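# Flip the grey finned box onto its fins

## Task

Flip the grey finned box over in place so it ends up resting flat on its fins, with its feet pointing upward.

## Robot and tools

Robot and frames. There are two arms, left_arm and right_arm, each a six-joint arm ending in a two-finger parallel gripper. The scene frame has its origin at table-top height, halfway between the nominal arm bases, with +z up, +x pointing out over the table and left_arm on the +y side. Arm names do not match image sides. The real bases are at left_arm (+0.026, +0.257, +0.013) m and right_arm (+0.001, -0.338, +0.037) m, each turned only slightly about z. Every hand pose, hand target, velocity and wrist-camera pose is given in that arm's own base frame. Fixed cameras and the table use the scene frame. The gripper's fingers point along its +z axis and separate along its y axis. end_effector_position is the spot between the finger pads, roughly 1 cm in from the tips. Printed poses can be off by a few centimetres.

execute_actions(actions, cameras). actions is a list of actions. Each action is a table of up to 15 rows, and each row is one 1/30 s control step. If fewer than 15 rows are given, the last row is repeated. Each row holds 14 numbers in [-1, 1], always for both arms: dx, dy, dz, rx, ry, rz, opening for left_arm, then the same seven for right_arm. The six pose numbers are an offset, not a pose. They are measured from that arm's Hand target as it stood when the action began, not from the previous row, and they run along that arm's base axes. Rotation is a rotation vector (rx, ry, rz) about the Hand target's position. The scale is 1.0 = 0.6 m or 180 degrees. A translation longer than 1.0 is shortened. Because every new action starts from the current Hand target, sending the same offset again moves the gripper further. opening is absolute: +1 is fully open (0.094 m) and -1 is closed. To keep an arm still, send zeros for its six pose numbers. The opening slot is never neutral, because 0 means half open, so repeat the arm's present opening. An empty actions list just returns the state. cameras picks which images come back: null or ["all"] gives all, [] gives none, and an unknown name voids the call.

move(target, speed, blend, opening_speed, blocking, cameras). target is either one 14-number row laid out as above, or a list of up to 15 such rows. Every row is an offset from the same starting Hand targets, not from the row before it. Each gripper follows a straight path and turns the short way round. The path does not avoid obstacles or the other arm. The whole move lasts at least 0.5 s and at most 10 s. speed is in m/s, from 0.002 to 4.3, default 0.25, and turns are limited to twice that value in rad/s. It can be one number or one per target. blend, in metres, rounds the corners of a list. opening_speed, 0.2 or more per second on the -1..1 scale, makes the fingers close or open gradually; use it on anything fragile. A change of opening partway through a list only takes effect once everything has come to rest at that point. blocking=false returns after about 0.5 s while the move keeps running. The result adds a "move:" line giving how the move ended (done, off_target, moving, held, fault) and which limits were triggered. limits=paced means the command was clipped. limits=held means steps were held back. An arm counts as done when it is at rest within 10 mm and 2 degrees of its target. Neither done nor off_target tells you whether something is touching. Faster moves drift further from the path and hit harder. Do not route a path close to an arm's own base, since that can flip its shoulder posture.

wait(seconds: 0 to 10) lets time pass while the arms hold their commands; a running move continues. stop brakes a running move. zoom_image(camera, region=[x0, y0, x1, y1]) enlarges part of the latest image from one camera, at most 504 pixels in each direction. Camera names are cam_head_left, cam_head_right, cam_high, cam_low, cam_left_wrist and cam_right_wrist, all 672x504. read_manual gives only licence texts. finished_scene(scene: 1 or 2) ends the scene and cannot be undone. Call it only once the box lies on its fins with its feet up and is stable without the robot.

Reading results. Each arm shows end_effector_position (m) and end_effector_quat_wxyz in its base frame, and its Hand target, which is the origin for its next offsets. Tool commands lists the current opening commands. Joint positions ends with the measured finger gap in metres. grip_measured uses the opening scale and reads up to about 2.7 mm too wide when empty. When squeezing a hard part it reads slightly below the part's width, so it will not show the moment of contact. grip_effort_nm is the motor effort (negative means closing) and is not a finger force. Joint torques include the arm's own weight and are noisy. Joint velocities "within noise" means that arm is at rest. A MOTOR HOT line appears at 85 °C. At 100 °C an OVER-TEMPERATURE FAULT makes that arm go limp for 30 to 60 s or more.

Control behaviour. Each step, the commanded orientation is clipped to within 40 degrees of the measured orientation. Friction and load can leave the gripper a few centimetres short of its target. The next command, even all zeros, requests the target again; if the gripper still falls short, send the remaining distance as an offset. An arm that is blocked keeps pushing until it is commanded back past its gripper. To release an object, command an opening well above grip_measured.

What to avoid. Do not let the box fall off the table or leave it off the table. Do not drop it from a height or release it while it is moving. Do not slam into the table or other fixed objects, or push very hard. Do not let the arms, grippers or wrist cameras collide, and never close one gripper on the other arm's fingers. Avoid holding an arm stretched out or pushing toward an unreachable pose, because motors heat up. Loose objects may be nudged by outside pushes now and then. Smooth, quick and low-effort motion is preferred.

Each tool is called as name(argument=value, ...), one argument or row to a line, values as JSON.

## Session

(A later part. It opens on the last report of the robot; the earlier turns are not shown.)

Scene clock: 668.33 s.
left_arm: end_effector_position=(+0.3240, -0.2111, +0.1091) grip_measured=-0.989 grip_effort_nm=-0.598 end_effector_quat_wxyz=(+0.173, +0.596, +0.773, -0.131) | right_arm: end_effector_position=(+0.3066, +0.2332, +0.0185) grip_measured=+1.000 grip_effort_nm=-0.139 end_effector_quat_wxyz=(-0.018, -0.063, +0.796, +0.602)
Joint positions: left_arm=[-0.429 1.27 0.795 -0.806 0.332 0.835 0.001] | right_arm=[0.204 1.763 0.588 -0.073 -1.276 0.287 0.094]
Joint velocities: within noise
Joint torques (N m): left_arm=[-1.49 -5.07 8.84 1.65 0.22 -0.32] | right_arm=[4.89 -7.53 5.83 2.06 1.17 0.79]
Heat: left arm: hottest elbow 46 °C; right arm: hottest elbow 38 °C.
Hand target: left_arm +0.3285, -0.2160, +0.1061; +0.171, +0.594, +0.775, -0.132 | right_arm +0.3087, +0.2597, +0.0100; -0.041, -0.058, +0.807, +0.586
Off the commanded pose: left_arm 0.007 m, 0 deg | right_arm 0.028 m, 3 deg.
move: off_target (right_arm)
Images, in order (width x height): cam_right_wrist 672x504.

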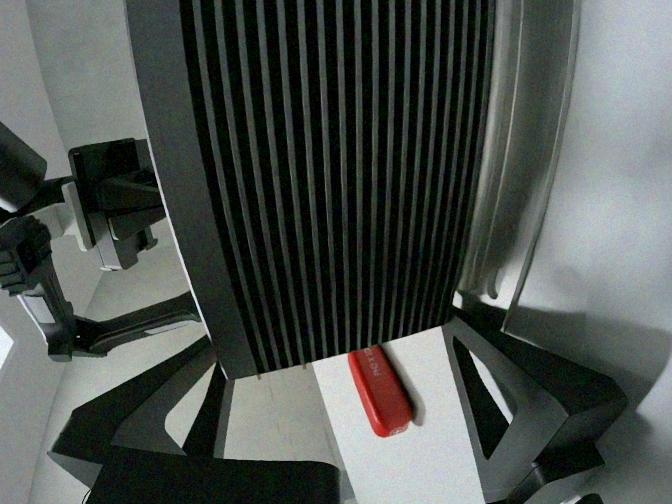

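move(
  target=[
    [0,0.05,0.08,0,0,0,-1,0.0275,-0.2,0.02,0,0,0,1],
    [0,0.13,0.08,0,0,0,-1,-0.0865,-0.0805,0.083,0,0,-0.3056,1],
    [0,0.13,0.08,0,0,0,-1,-0.013,-0.012,0.043,0,0,-0.3056,1],
  ],
  speed=[0.12,0.25,0.12],
)

zoom_image(
  camera="cam_right_wrist",
  region=[150, 120, 500, 420],
)

Scene clock: 728.73 s.
left_arm: end_effector_position=(+0.3204, -0.1395, +0.1392) grip_measured=-0.989 grip_effort_nm=-0.593 end_effector_quat_wxyz=(+0.155, +0.592, +0.779, -0.138) | right_arm: end_effector_position=(+0.2985, +0.2443, +0.0320) grip_measured=+1.000 grip_effort_nm=-0.090 end_effector_quat_wxyz=(+0.235, +0.326, +0.748, +0.529)
Joint positions: left_arm=[-0.223 1.192 0.826 -1.027 0.382 1.042 0.001] | right_arm=[0.647 1.711 0.167 1.206 -0.09 1.532 0.094]
Joint velocities: within noise
Joint torques (N m): left_arm=[0.15 -7.18 10.18 0.59 0.52 -0.05] | right_arm=[0.44 -5.13 2.51 2.78 0.1 -0.03]
Heat: left arm: hottest elbow 45 °C; right arm: hottest elbow 37 °C.
Hand target: left_arm +0.3285, -0.1381, +0.1541; +0.171, +0.594, +0.775, -0.132 | right_arm +0.3009, +0.2525, +0.0358; +0.235, +0.321, +0.743, +0.539
Off the commanded pose: left_arm 0.017 m, 2 deg | right_arm 0.009 m, 1 deg.
move: off_target (left_arm)

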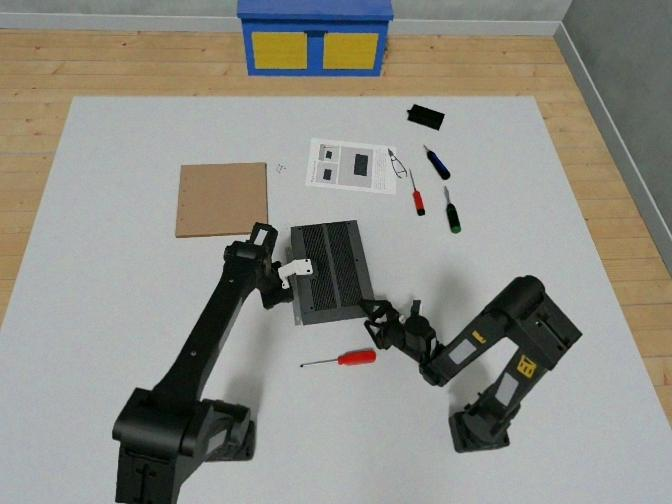

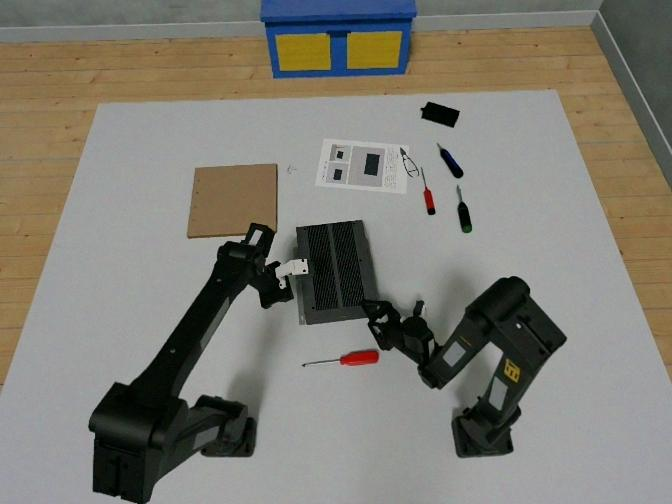

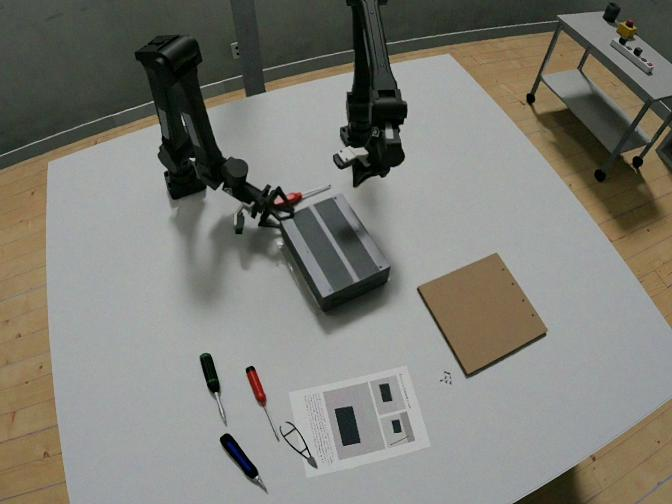

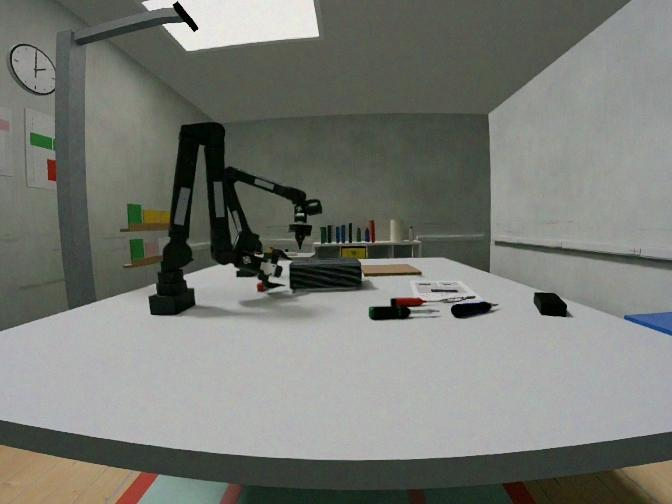

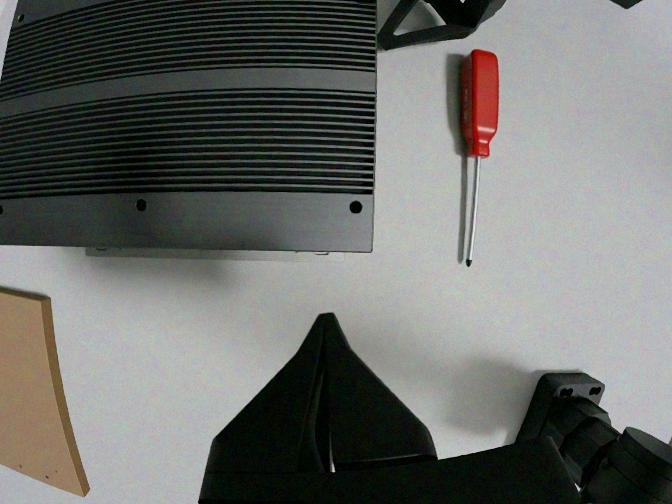

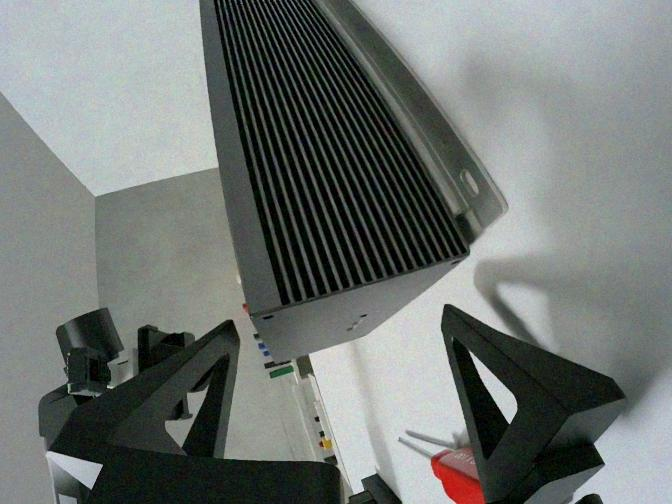

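Scaled by 1.440 from the camera's 672x504 image, which has a finer 960x720 frame.

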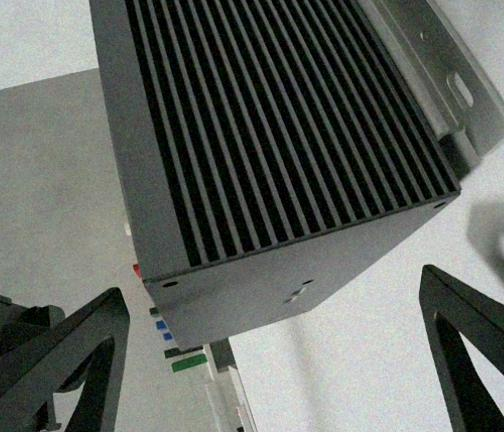

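move(
  target=[
    [0,0,0,0,0,0,-1,0.0122,0.011,0,0,0,0,1],
    [0,0,0,0,0,0,-1,0.0,0.0,-0.032,0,0,0,1],
    [0,0,0,0,0,0,-1,0.04,0.037,-0.032,0,0,0,1],
  ],
  speed=0.08,
  cameras=["cam_right_wrist"],
)

zoom_image(
  camera="cam_right_wrist",
  region=[150, 120, 500, 420],
)

Scene clock: 739.13 s.
left_arm: end_effector_position=(+0.3204, -0.1393, +0.1393) grip_measured=-0.989 grip_effort_nm=-0.593 end_effector_quat_wxyz=(+0.155, +0.591, +0.779, -0.138) | right_arm: end_effector_position=(+0.3117, +0.2565, +0.0211) grip_measured=+1.000 grip_effort_nm=-0.090 end_effector_quat_wxyz=(+0.239, +0.324, +0.740, +0.538)
Joint positions: left_arm=[-0.222 1.191 0.826 -1.028 0.382 1.042 0.001] | right_arm=[0.655 1.831 0.216 1.303 -0.08 1.539 0.094]
Joint velocities: within noise
Joint torques (N m): left_arm=[0.03 -7.24 10.21 0.59 0.52 -0.05] | right_arm=[1.38 -6.24 5.15 0.46 0.13 -0.08]
Heat: left arm: hottest elbow 45 °C; right arm: hottest elbow 36 °C.
Hand target: left_arm +0.3285, -0.1380, +0.1542; +0.171, +0.594, +0.775, -0.132 | right_arm +0.3249, +0.2747, +0.0166; +0.235, +0.321, +0.743, +0.539
Off the commanded pose: left_arm 0.017 m, 2 deg | right_arm 0.023 m, 1 deg.
move: off_target (left_arm, right_arm)
Images, in order (width x height): cam_right_wrist 672x504.

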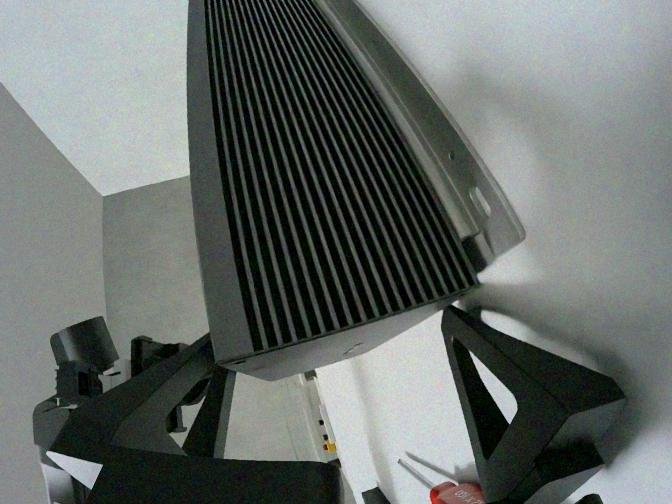

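Scaled by 1.440 from the camera's 672x504 image, which has a finer 960x720 frame.

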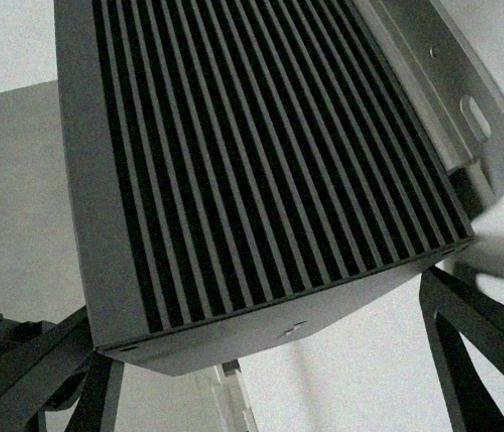

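move(
  target=[0,0,0,0,0,0,-1,0.015,0.024,-0.012,0,0,0,1],
  speed=0.08,
  cameras=["cam_right_wrist"],
)

zoom_image(
  camera="cam_right_wrist",
  region=[150, 120, 500, 420],
)

Scene clock: 747.13 s.
left_arm: end_effector_position=(+0.3204, -0.1393, +0.1393) grip_measured=-0.989 grip_effort_nm=-0.598 end_effector_quat_wxyz=(+0.155, +0.591, +0.779, -0.138) | right_arm: end_effector_position=(+0.3117, +0.2574, +0.0192) grip_measured=+1.000 grip_effort_nm=-0.090 end_effector_quat_wxyz=(+0.243, +0.330, +0.739, +0.534)
Joint positions: left_arm=[-0.222 1.191 0.826 -1.028 0.382 1.042 0.001] | right_arm=[0.668 1.836 0.218 1.301 -0.054 1.546 0.094]
Joint velocities: within noise
Joint torques (N m): left_arm=[-0.03 -7 10.17 0.62 0.51 -0.06] | right_arm=[1.2 -3.14 7.73 0.31 -0.14 -0.06]
Heat: left arm: hottest elbow 45 °C; right arm: hottest elbow 36 °C.
Hand target: left_arm +0.3285, -0.1380, +0.1542; +0.171, +0.594, +0.775, -0.132 | right_arm +0.3340, +0.2891, +0.0095; +0.235, +0.321, +0.743, +0.539
Off the commanded pose: left_arm 0.017 m, 2 deg | right_arm 0.040 m, 1 deg.
move: off_target (left_arm, right_arm)
Images, in order (width x height): cam_right_wrist 672x504.

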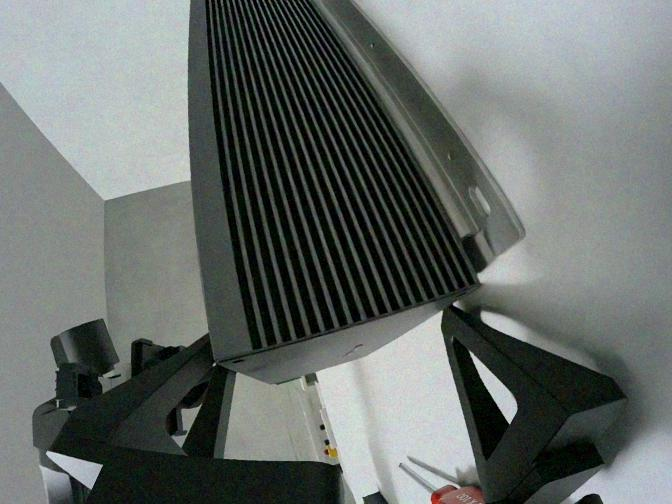

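Scaled by 1.440 from the camera's 672x504 image, which has a finer 960x720 frame.

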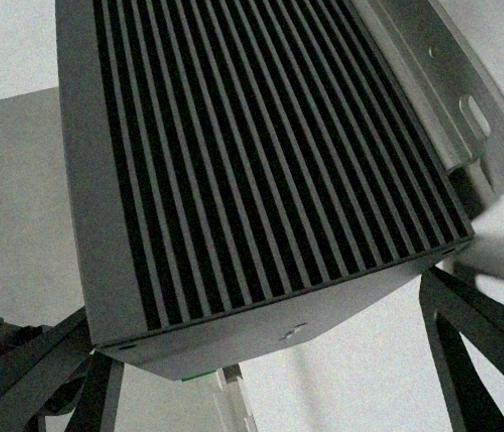

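move(
  target=[
    [0,0,0,0,0,0,-1,-0.045,-0.06,0.005,0.0076,-0.0081,0,1],
    [0,0,0,0,0,0,-1,-0.045,-0.06,-0.006,0.0076,-0.0081,0,1],
    [0,0,0,0,0,0,-1,0.005,-0.01,-0.002,0.0076,-0.0081,0,1],
  ],
  speed=0.08,
  cameras=["cam_right_wrist"],
)

zoom_image(
  camera="cam_right_wrist",
  region=[150, 120, 500, 420],
)

Scene clock: 765.23 s.
left_arm: end_effector_position=(+0.3204, -0.1393, +0.1393) grip_measured=-0.989 grip_effort_nm=-0.598 end_effector_quat_wxyz=(+0.155, +0.591, +0.779, -0.138) | right_arm: end_effector_position=(+0.3122, +0.2581, +0.0186) grip_measured=+1.000 grip_effort_nm=-0.100 end_effector_quat_wxyz=(+0.243, +0.320, +0.730, +0.553)
Joint positions: left_arm=[-0.222 1.191 0.826 -1.028 0.382 1.042 0.001] | right_arm=[0.655 1.908 0.22 1.413 -0.085 1.547 0.094]
Joint velocities: within noise
Joint torques (N m): left_arm=[-0.03 -7.18 10.19 0.59 0.52 -0.06] | right_arm=[0.56 -4.78 7.27 -0.76 0.16 -0.17]
Heat: left arm: hottest elbow 45 °C; right arm: hottest elbow 37 °C.
Hand target: left_arm +0.3285, -0.1380, +0.1542; +0.171, +0.594, +0.775, -0.132 | right_arm +0.3370, +0.2831, +0.0083; +0.240, +0.317, +0.733, +0.552
Off the commanded pose: left_arm 0.017 m, 2 deg | right_arm 0.037 m, 1 deg.
move: off_target (left_arm, right_arm)
Images, in order (width x height): cam_right_wrist 672x504.

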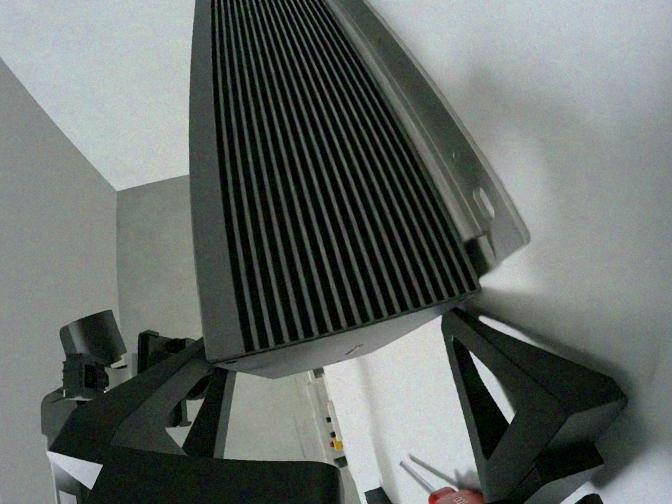

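Scaled by 1.440 from the camera's 672x504 image, which has a finer 960x720 frame.

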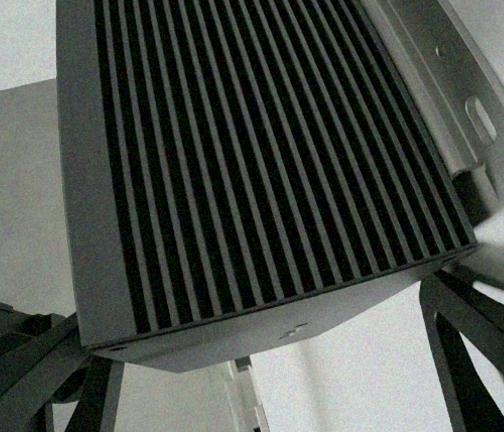

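execute_actions(
  actions=[],
  cameras=["cam_high","cam_left_wrist","cam_head_left","cam_low"],
)

zoom_image(
  camera="cam_left_wrist",
  region=[280, 0, 520, 180],
)

zoom_image(
  camera="cam_high",
  region=[200, 150, 340, 270],
)

zoom_image(
  camera="cam_low",
  region=[230, 240, 390, 310],
)

Scene clock: 866.10 s.
left_arm: end_effector_position=(+0.3204, -0.1393, +0.1393) grip_measured=-0.989 grip_effort_nm=-0.598 end_effector_quat_wxyz=(+0.155, +0.591, +0.779, -0.138) | right_arm: end_effector_position=(+0.3122, +0.2581, +0.0185) grip_measured=+1.000 grip_effort_nm=-0.090 end_effector_quat_wxyz=(+0.243, +0.320, +0.730, +0.553)
Joint positions: left_arm=[-0.222 1.191 0.826 -1.028 0.382 1.042 0.001] | right_arm=[0.655 1.908 0.22 1.412 -0.085 1.547 0.094]
Joint velocities: within noise
Joint torques (N m): left_arm=[0.15 -7.24 10.19 0.59 0.51 -0.06] | right_arm=[0.15 -5.25 6.93 -0.53 0.19 -0.14]
Heat: left arm: hottest elbow 46 °C; right arm: hottest elbow 39 °C.
Hand target: left_arm +0.3285, -0.1380, +0.1542; +0.171, +0.594, +0.775, -0.132 | right_arm +0.3369, +0.2830, +0.0082; +0.240, +0.317, +0.733, +0.552
Tool commands: left_gripper/opening=-1.0 right_gripper/opening=+1.0
Off the commanded pose: left_arm 0.017 m, 2 deg | right_arm 0.037 m, 1 deg.
Images, in order (width x height): cam_head_left 672x504, cam_high 672x504, cam_low 672x504, cam_left_wrist 672x504.

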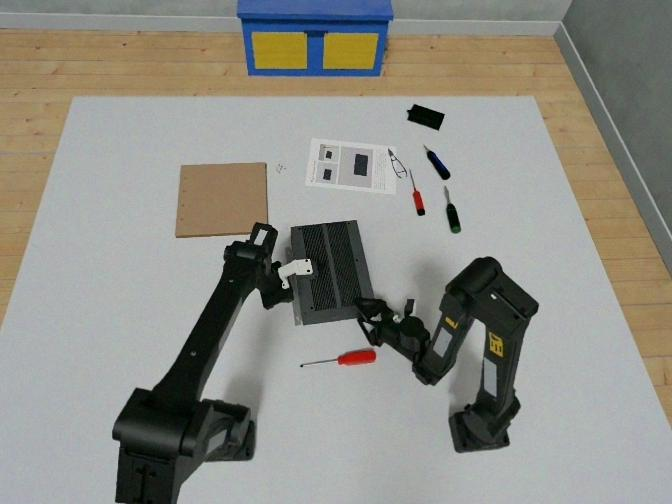

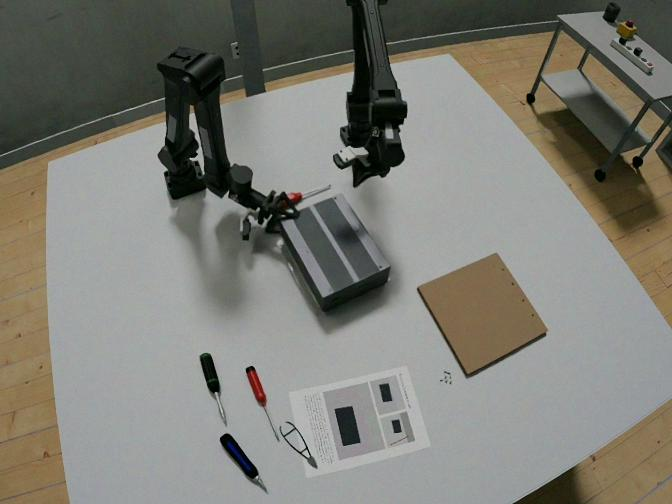

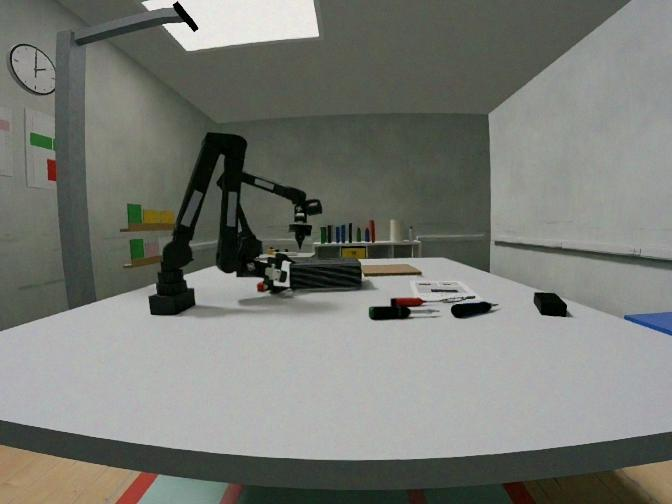

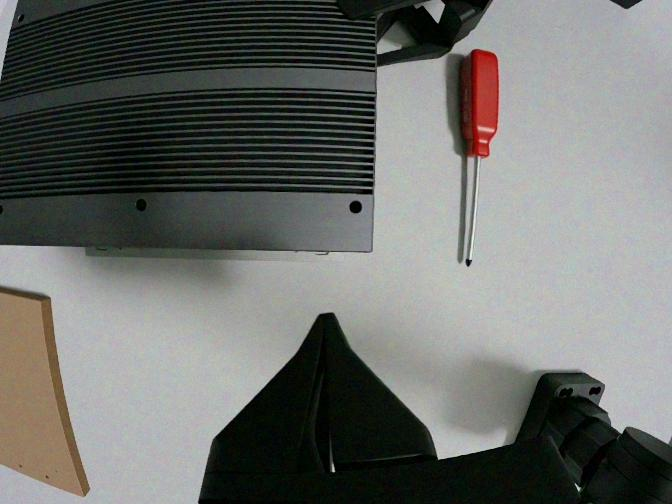

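Scaled by 2.100 from the camera's 672x504 image, which has a finer 960x720 frame.

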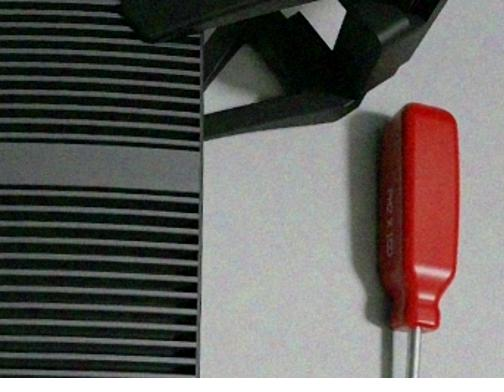

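Scaled by 3.600.

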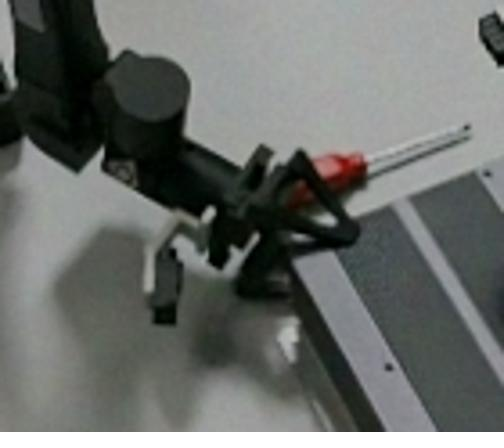

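Scaled by 3.150.

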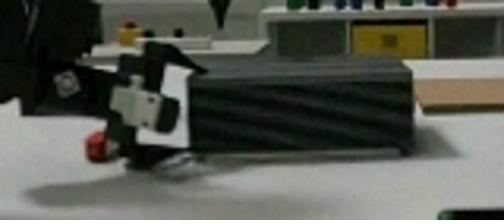

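move(
  target=[0,0,0,0,0,0,-1,-0.01,-0.01,0.02,0,0,0,0.8],
  speed=0.08,
  opening_speed=0.4,
  cameras=["cam_right_wrist","cam_left_wrist"],
)

Scene clock: 874.03 s.
left_arm: end_effector_position=(+0.3204, -0.1393, +0.1393) grip_measured=-0.989 grip_effort_nm=-0.598 end_effector_quat_wxyz=(+0.155, +0.591, +0.779, -0.138) | right_arm: end_effector_position=(+0.3131, +0.2594, +0.0253) grip_measured=+0.802 grip_effort_nm=-0.095 end_effector_quat_wxyz=(+0.227, +0.338, +0.724, +0.557)
Joint positions: left_arm=[-0.222 1.191 0.826 -1.028 0.382 1.042 0.001] | right_arm=[0.655 1.853 0.22 1.353 -0.088 1.594 0.085]
Joint velocities: within noise
Joint torques (N m): left_arm=[0.03 -7.06 10.22 0.58 0.51 -0.06] | right_arm=[-0.5 -5.6 5.6 0.72 0.15 -0.61]
Heat: left arm: hottest elbow 46 °C; right arm: hottest elbow 39 °C.
Hand target: left_arm +0.3285, -0.1381, +0.1542; +0.171, +0.594, +0.775, -0.132 | right_arm +0.3310, +0.2771, +0.0203; +0.240, +0.317, +0.733, +0.552
Off the commanded pose: left_arm 0.017 m, 2 deg | right_arm 0.026 m, 3 deg.
move: off_target (left_arm, right_arm)
Images, in order (width x height): cam_left_wrist 672x504, cam_right_wrist 672x504.

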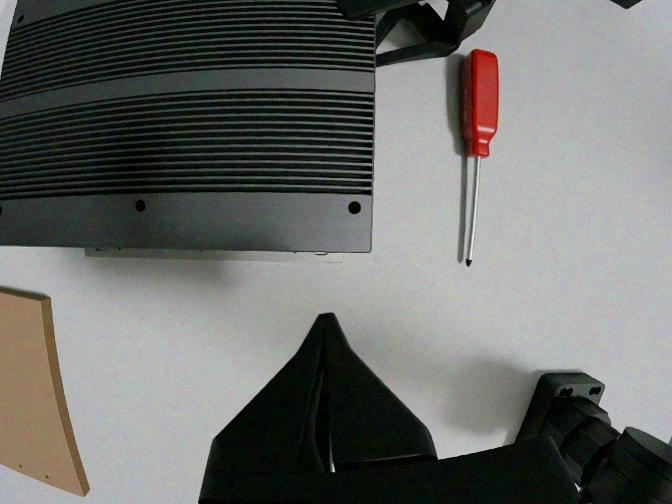

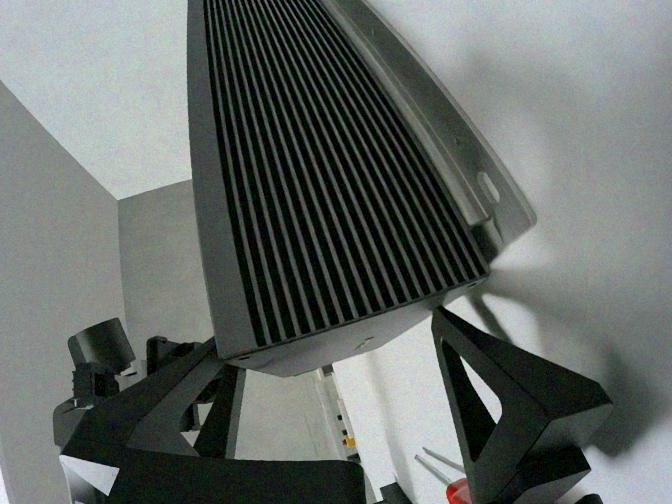

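move(
  target=[
    [0,0,0,0,0,0,-1,-0.045,-0.045,0.012,0,0,0,1],
    [0,0,0,0,0,0,-1,-0.06,-0.06,0.012,-0.0133,0.0142,0,1],
    [0,0,0,0,0,0,-1,-0.06,-0.06,-0.016,-0.0133,0.0142,0,1],
    [0,0,0,0,0,0,-1,0.0,0.0,-0.016,-0.0133,0.0142,0,1],
  ],
  speed=0.08,
  cameras=["cam_right_wrist","cam_left_wrist"],
)

zoom_image(
  camera="cam_right_wrist",
  region=[150, 120, 500, 420],
)

Scene clock: 901.57 s.
left_arm: end_effector_position=(+0.3204, -0.1393, +0.1393) grip_measured=-0.989 grip_effort_nm=-0.598 end_effector_quat_wxyz=(+0.155, +0.592, +0.779, -0.138) | right_arm: end_effector_position=(+0.3129, +0.2596, +0.0192) grip_measured=+1.000 grip_effort_nm=-0.017 end_effector_quat_wxyz=(+0.232, +0.324, +0.745, +0.535)
Joint positions: left_arm=[-0.222 1.191 0.826 -1.028 0.382 1.042 0.001] | right_arm=[0.654 1.819 0.226 1.266 -0.092 1.54 0.094]
Joint velocities: within noise
Joint torques (N m): left_arm=[0.09 -7.06 10.22 0.62 0.51 -0.05] | right_arm=[-0.09 -5.66 6.05 0.09 0.48 -0.11]
Heat: left arm: hottest elbow 46 °C; right arm: hottest elbow 38 °C.
Hand target: left_arm +0.3285, -0.1381, +0.1541; +0.171, +0.594, +0.775, -0.132 | right_arm +0.3309, +0.2770, +0.0105; +0.230, +0.325, +0.750, +0.529
Off the commanded pose: left_arm 0.017 m, 2 deg | right_arm 0.027 m, 1 deg.
move: off_target (left_arm, right_arm)
Images, in order (width x height): cam_left_wrist 672x504, cam_right_wrist 672x504.

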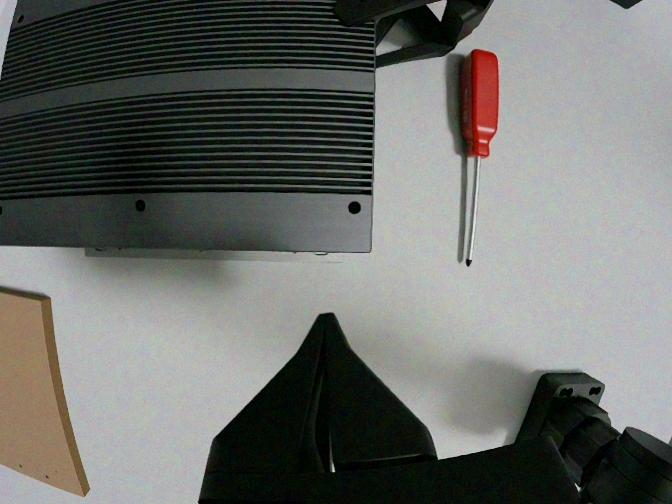

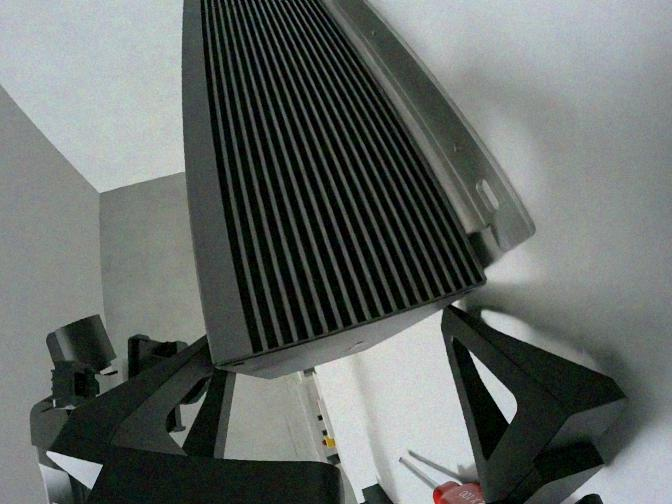

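Scaled by 1.440 from the camera's 672x504 image, which has a finer 960x720 frame.

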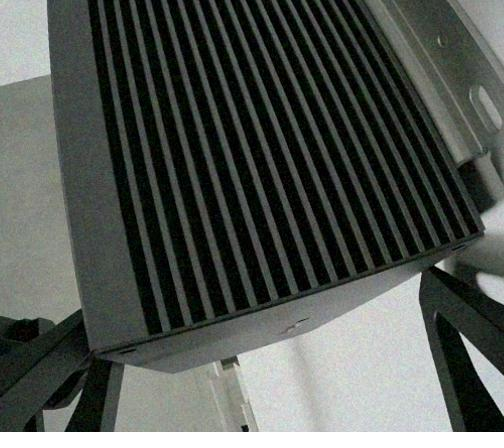

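execute_actions(
  actions=[],
)

zoom_image(
  camera="cam_high",
  region=[200, 180, 480, 400],
)

zoom_image(
  camera="cam_low",
  region=[200, 180, 480, 400],
)

Scene clock: 947.20 s.
left_arm: end_effector_position=(+0.3204, -0.1393, +0.1393) grip_measured=-0.989 grip_effort_nm=-0.593 end_effector_quat_wxyz=(+0.155, +0.592, +0.779, -0.138) | right_arm: end_effector_position=(+0.3129, +0.2597, +0.0194) grip_measured=+1.000 grip_effort_nm=-0.012 end_effector_quat_wxyz=(+0.232, +0.324, +0.745, +0.535)
Joint positions: left_arm=[-0.222 1.191 0.826 -1.028 0.382 1.042 0.001] | right_arm=[0.655 1.819 0.226 1.266 -0.092 1.54 0.094]
Joint velocities: within noise
Joint torques (N m): left_arm=[0.09 -7.18 10.22 0.58 0.51 -0.05] | right_arm=[0.15 -5.19 6.06 0.05 0.43 -0.12]
Heat: left arm: hottest elbow 47 °C; right arm: hottest elbow 38 °C.
Hand target: left_arm +0.3285, -0.1381, +0.1541; +0.171, +0.594, +0.775, -0.132 | right_arm +0.3309, +0.2771, +0.0107; +0.230, +0.324, +0.750, +0.529
Tool commands: left_gripper/opening=-1.0 right_gripper/opening=+1.0
Off the commanded pose: left_arm 0.017 m, 2 deg | right_arm 0.027 m, 1 deg.

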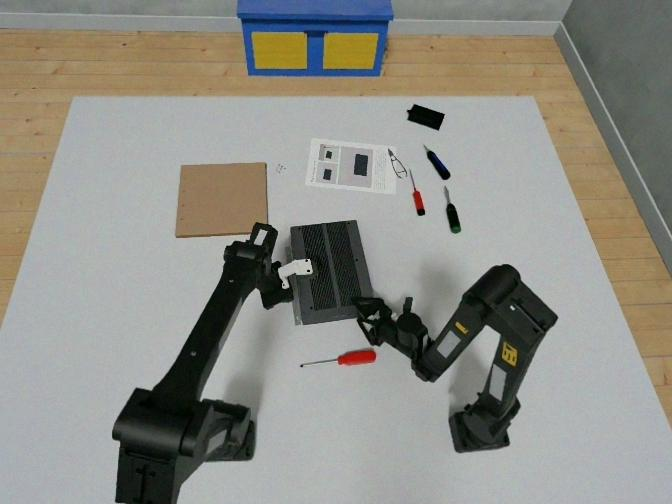

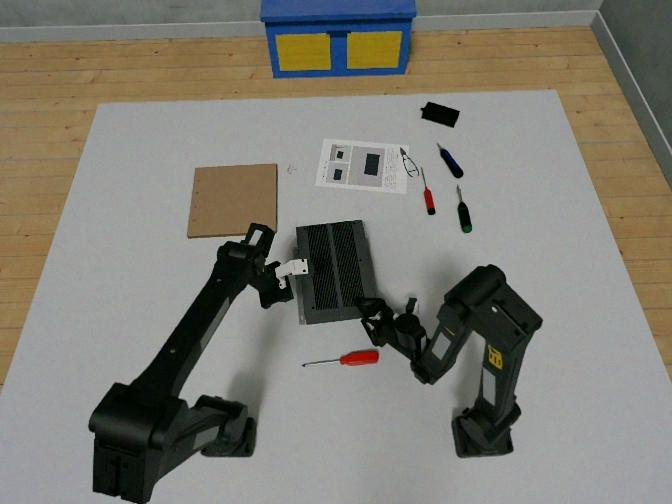

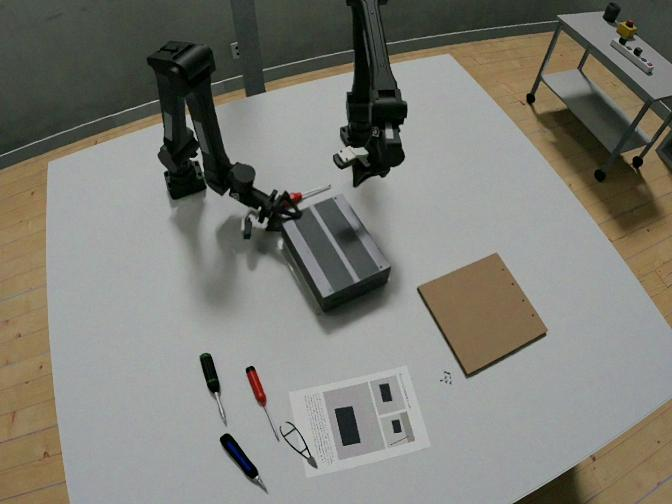

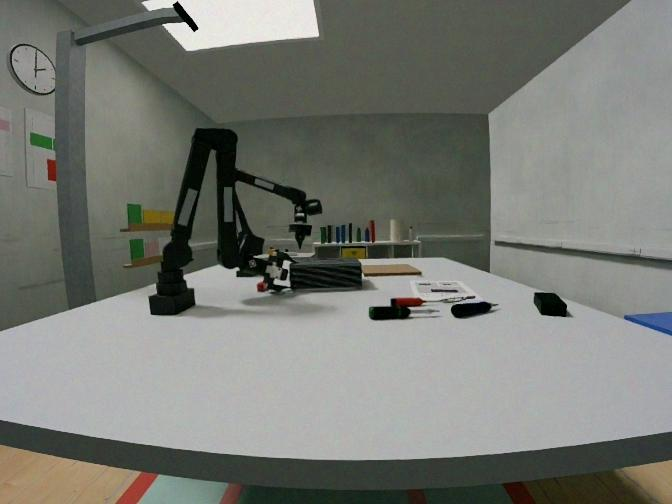

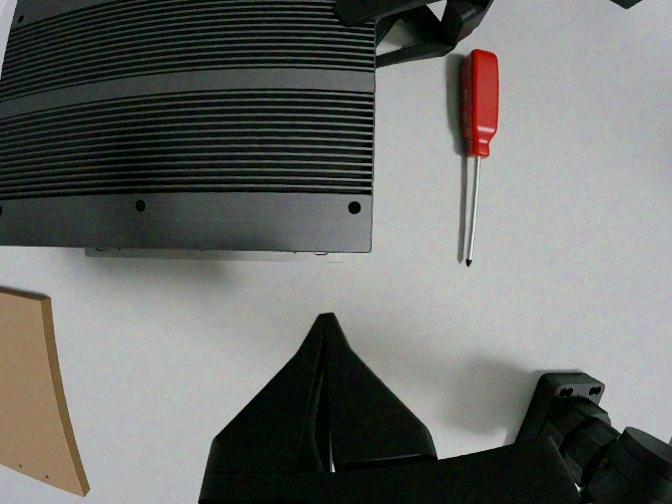

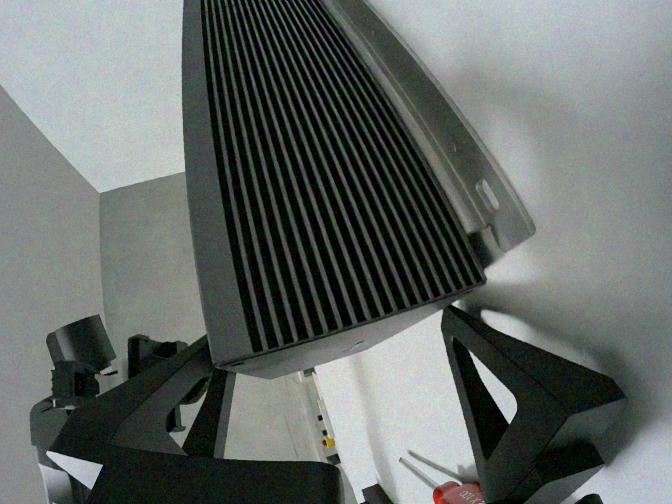

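Scaled by 1.800.

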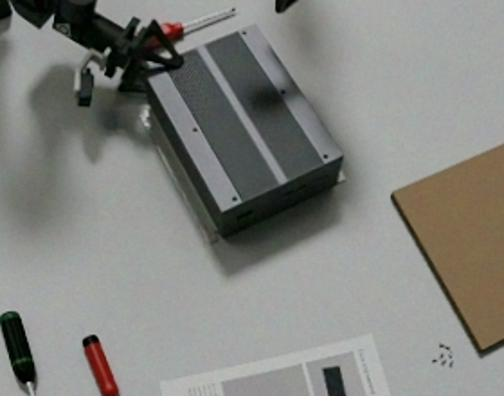

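Scaled by 1.800.

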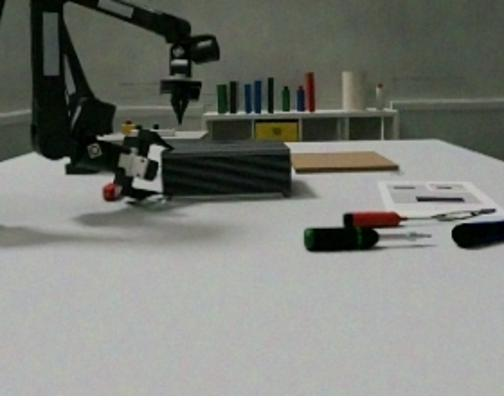

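move(
  target=[
    [0,0,0,0,0,0,-1,-0.1017,-0.12,0.035,0,0,0,1],
    [0,0,0,0,0,0,-1,-0.1017,-0.12,0.07,0,0,0,-1],
    [0,0,0,0,0,0,-1,-0.085,-0.1,-0.035,-0.0739,0.0792,0,-1],
  ],
  speed=0.15,
  cameras=["cam_right_wrist","cam_left_wrist"],
)

Scene clock: 984.90 s.
left_arm: end_effector_position=(+0.3204, -0.1393, +0.1393) grip_measured=-0.989 grip_effort_nm=-0.598 end_effector_quat_wxyz=(+0.155, +0.592, +0.779, -0.138) | right_arm: end_effector_position=(+0.2742, +0.2077, -0.0126) grip_measured=-0.986 grip_effort_nm=-0.764 end_effector_quat_wxyz=(+0.170, +0.368, +0.826, +0.392)
Joint positions: left_arm=[-0.222 1.191 0.826 -1.028 0.382 1.042 0.001] | right_arm=[0.59 1.476 0.17 0.613 -0.117 1.485 0.001]
Joint velocities: within noise
Joint torques (N m): left_arm=[-0.03 -7.06 10.25 0.65 0.51 -0.06] | right_arm=[0.56 -3.9 4.77 1.51 0.12 -0.16]
Heat: left arm: hottest elbow 47 °C; right arm: hottest elbow 37 °C.
Hand target: left_arm +0.3285, -0.1381, +0.1541; +0.171, +0.594, +0.775, -0.132 | right_arm +0.2800, +0.2171, -0.0104; +0.172, +0.359, +0.828, +0.395
Off the commanded pose: left_arm 0.017 m, 2 deg | right_arm 0.011 m, 1 deg.
move: off_target (left_arm, right_arm)
Images, in order (width x height): cam_left_wrist 672x504, cam_right_wrist 672x504.

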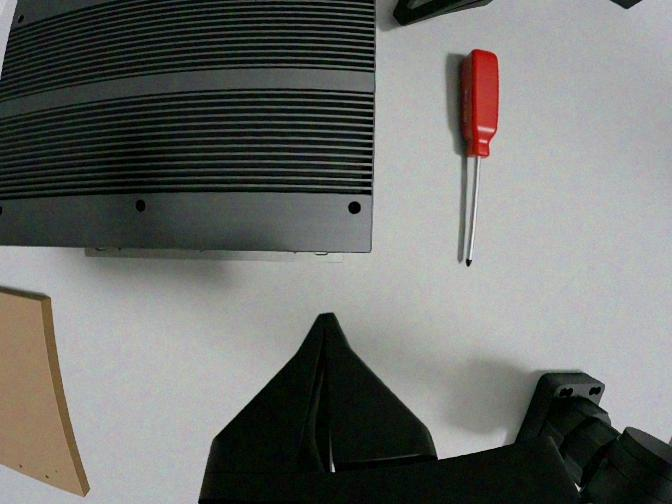

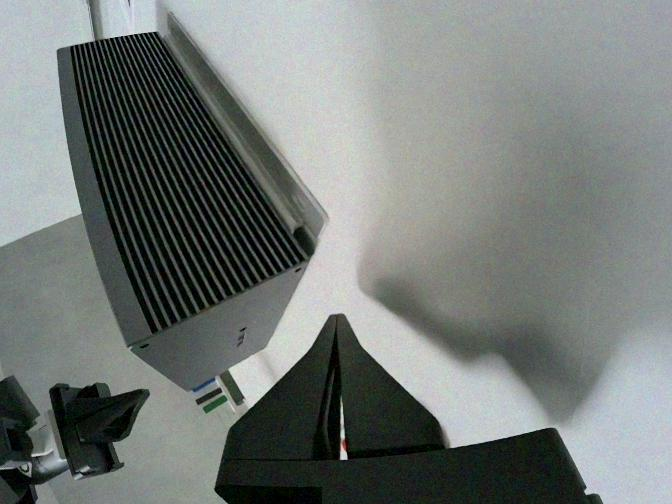

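move(
  target=[
    [0,0,0,0,0,0,-1,0,0.006,-0.035,0,0,0,-1],
    [0,0,0,0,0,0,-1,0.03,0.034,-0.04,0,0,0,-1],
  ],
  speed=0.08,
  cameras=["cam_right_wrist"],
)

Scene clock: 994.87 s.
left_arm: end_effector_position=(+0.3204, -0.1393, +0.1393) grip_measured=-0.989 grip_effort_nm=-0.598 end_effector_quat_wxyz=(+0.155, +0.592, +0.779, -0.138) | right_arm: end_effector_position=(+0.2983, +0.2318, -0.0297) grip_measured=-0.986 grip_effort_nm=-0.764 end_effector_quat_wxyz=(+0.176, +0.359, +0.826, +0.397)
Joint positions: left_arm=[-0.222 1.191 0.826 -1.028 0.382 1.042 0.001] | right_arm=[0.617 1.657 0.251 0.731 -0.098 1.485 0.001]
Joint velocities: within noise
Joint torques (N m): left_arm=[0.03 -7 10.24 0.61 0.52 -0.06] | right_arm=[0.44 -4.54 3.15 1.85 0.13 -0.02]
Heat: left arm: hottest elbow 47 °C; right arm: hottest elbow 37 °C.
Hand target: left_arm +0.3285, -0.1381, +0.1541; +0.171, +0.594, +0.775, -0.132 | right_arm +0.2980, +0.2375, -0.0343; +0.172, +0.359, +0.828, +0.395
Off the commanded pose: left_arm 0.017 m, 2 deg | right_arm 0.007 m, 1 deg.
move: off_target (left_arm)
Images, in order (width x height): cam_right_wrist 672x504.

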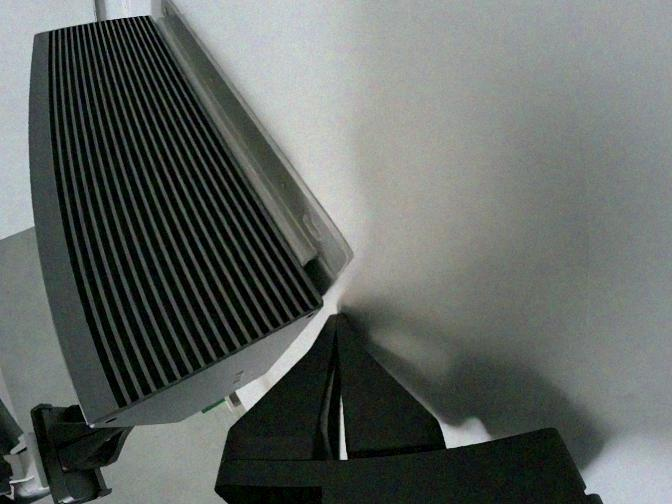

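move(
  target=[
    [0,0,0,0,0,0,-1,-0.011,0.032,0.012,0,0,0,-1],
    [0,0,0,0,0,0,-1,-0.005,0.04,-0.002,0,0,0,-1],
  ],
  speed=0.06,
  cameras=["cam_right_wrist"],
)

zoom_image(
  camera="cam_right_wrist",
  region=[100, 200, 500, 500],
)

Scene clock: 1005.30 s.
left_arm: end_effector_position=(+0.3204, -0.1393, +0.1395) grip_measured=-0.989 grip_effort_nm=-0.598 end_effector_quat_wxyz=(+0.156, +0.592, +0.779, -0.138) | right_arm: end_effector_position=(+0.2964, +0.2562, -0.0298) grip_measured=-0.986 grip_effort_nm=-0.764 end_effector_quat_wxyz=(+0.177, +0.359, +0.825, +0.398)
Joint positions: left_arm=[-0.222 1.191 0.826 -1.028 0.382 1.042 0.001] | right_arm=[0.699 1.675 0.285 0.72 -0.034 1.536 0.001]
Joint velocities: within noise
Joint torques (N m): left_arm=[0.15 -7.12 10.24 0.61 0.51 -0.06] | right_arm=[0.79 -4.89 3.29 2.06 0.22 -0.03]
Heat: left arm: hottest elbow 47 °C; right arm: hottest elbow 36 °C.
Hand target: left_arm +0.3285, -0.1381, +0.1542; +0.171, +0.594, +0.775, -0.132 | right_arm +0.2949, +0.2616, -0.0356; +0.172, +0.358, +0.828, +0.395
Off the commanded pose: left_arm 0.017 m, 2 deg | right_arm 0.008 m, 1 deg.
move: off_target (left_arm)
Images, in order (width x height): cam_right_wrist 672x504.

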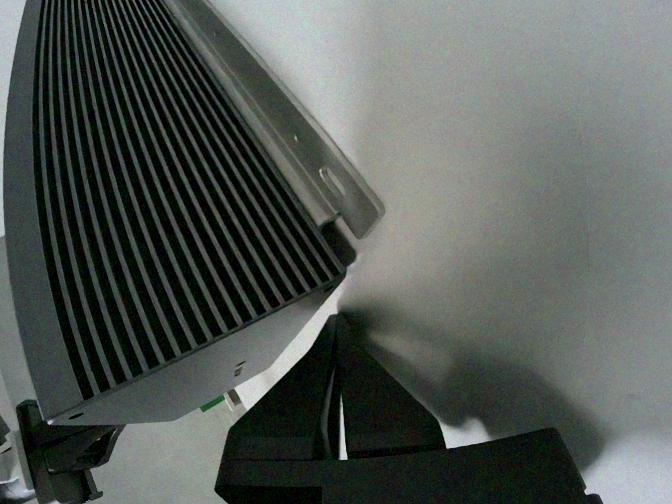

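Scaled by 1.260 from the camera's 672x504 image, which has a finer 960x720 frame.

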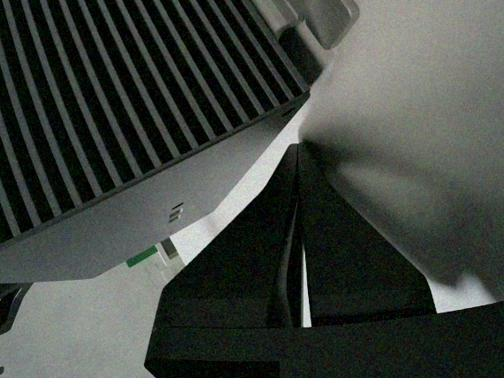

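move(
  target=[0,0,0,0,0,0,-1,0.03,0.028,0,0,0,0,-1],
  speed=0.06,
  cameras=["cam_right_wrist"],
)

zoom_image(
  camera="cam_right_wrist",
  region=[100, 200, 500, 500],
)

Scene clock: 1013.80 s.
left_arm: end_effector_position=(+0.3204, -0.1393, +0.1395) grip_measured=-0.989 grip_effort_nm=-0.598 end_effector_quat_wxyz=(+0.156, +0.592, +0.779, -0.138) | right_arm: end_effector_position=(+0.3031, +0.2646, -0.0298) grip_measured=-0.986 grip_effort_nm=-0.764 end_effector_quat_wxyz=(+0.176, +0.360, +0.825, +0.400)
Joint positions: left_arm=[-0.222 1.191 0.826 -1.028 0.382 1.042 0.001] | right_arm=[0.705 1.688 0.312 0.708 -0.032 1.543 0.001]
Joint velocities: within noise
Joint torques (N m): left_arm=[-0.03 -7.12 10.25 0.62 0.51 -0.07] | right_arm=[-0.21 -4.72 6 0.87 0.24 -0.06]
Heat: left arm: hottest elbow 47 °C; right arm: hottest elbow 36 °C.
Hand target: left_arm +0.3285, -0.1381, +0.1542; +0.171, +0.594, +0.775, -0.132 | right_arm +0.3130, +0.2783, -0.0355; +0.172, +0.359, +0.828, +0.395
Off the commanded pose: left_arm 0.017 m, 2 deg | right_arm 0.018 m, 1 deg.
move: off_target (left_arm, right_arm)
Images, in order (width x height): cam_right_wrist 672x504.

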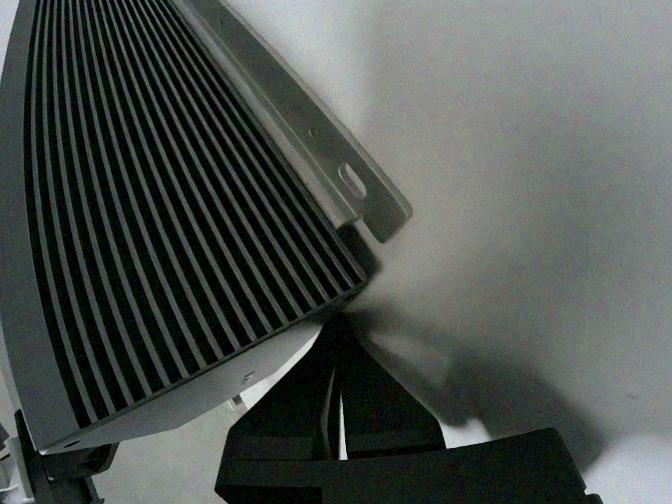

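Scaled by 1.260 from the camera's 672x504 image, which has a finer 960x720 frame.

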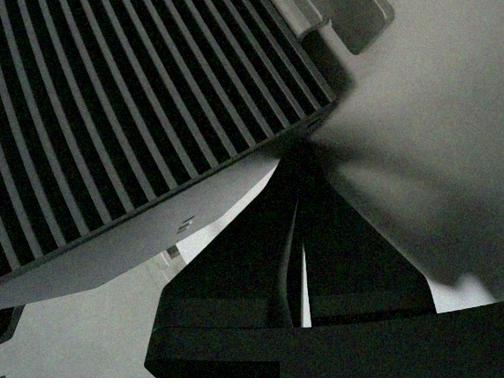

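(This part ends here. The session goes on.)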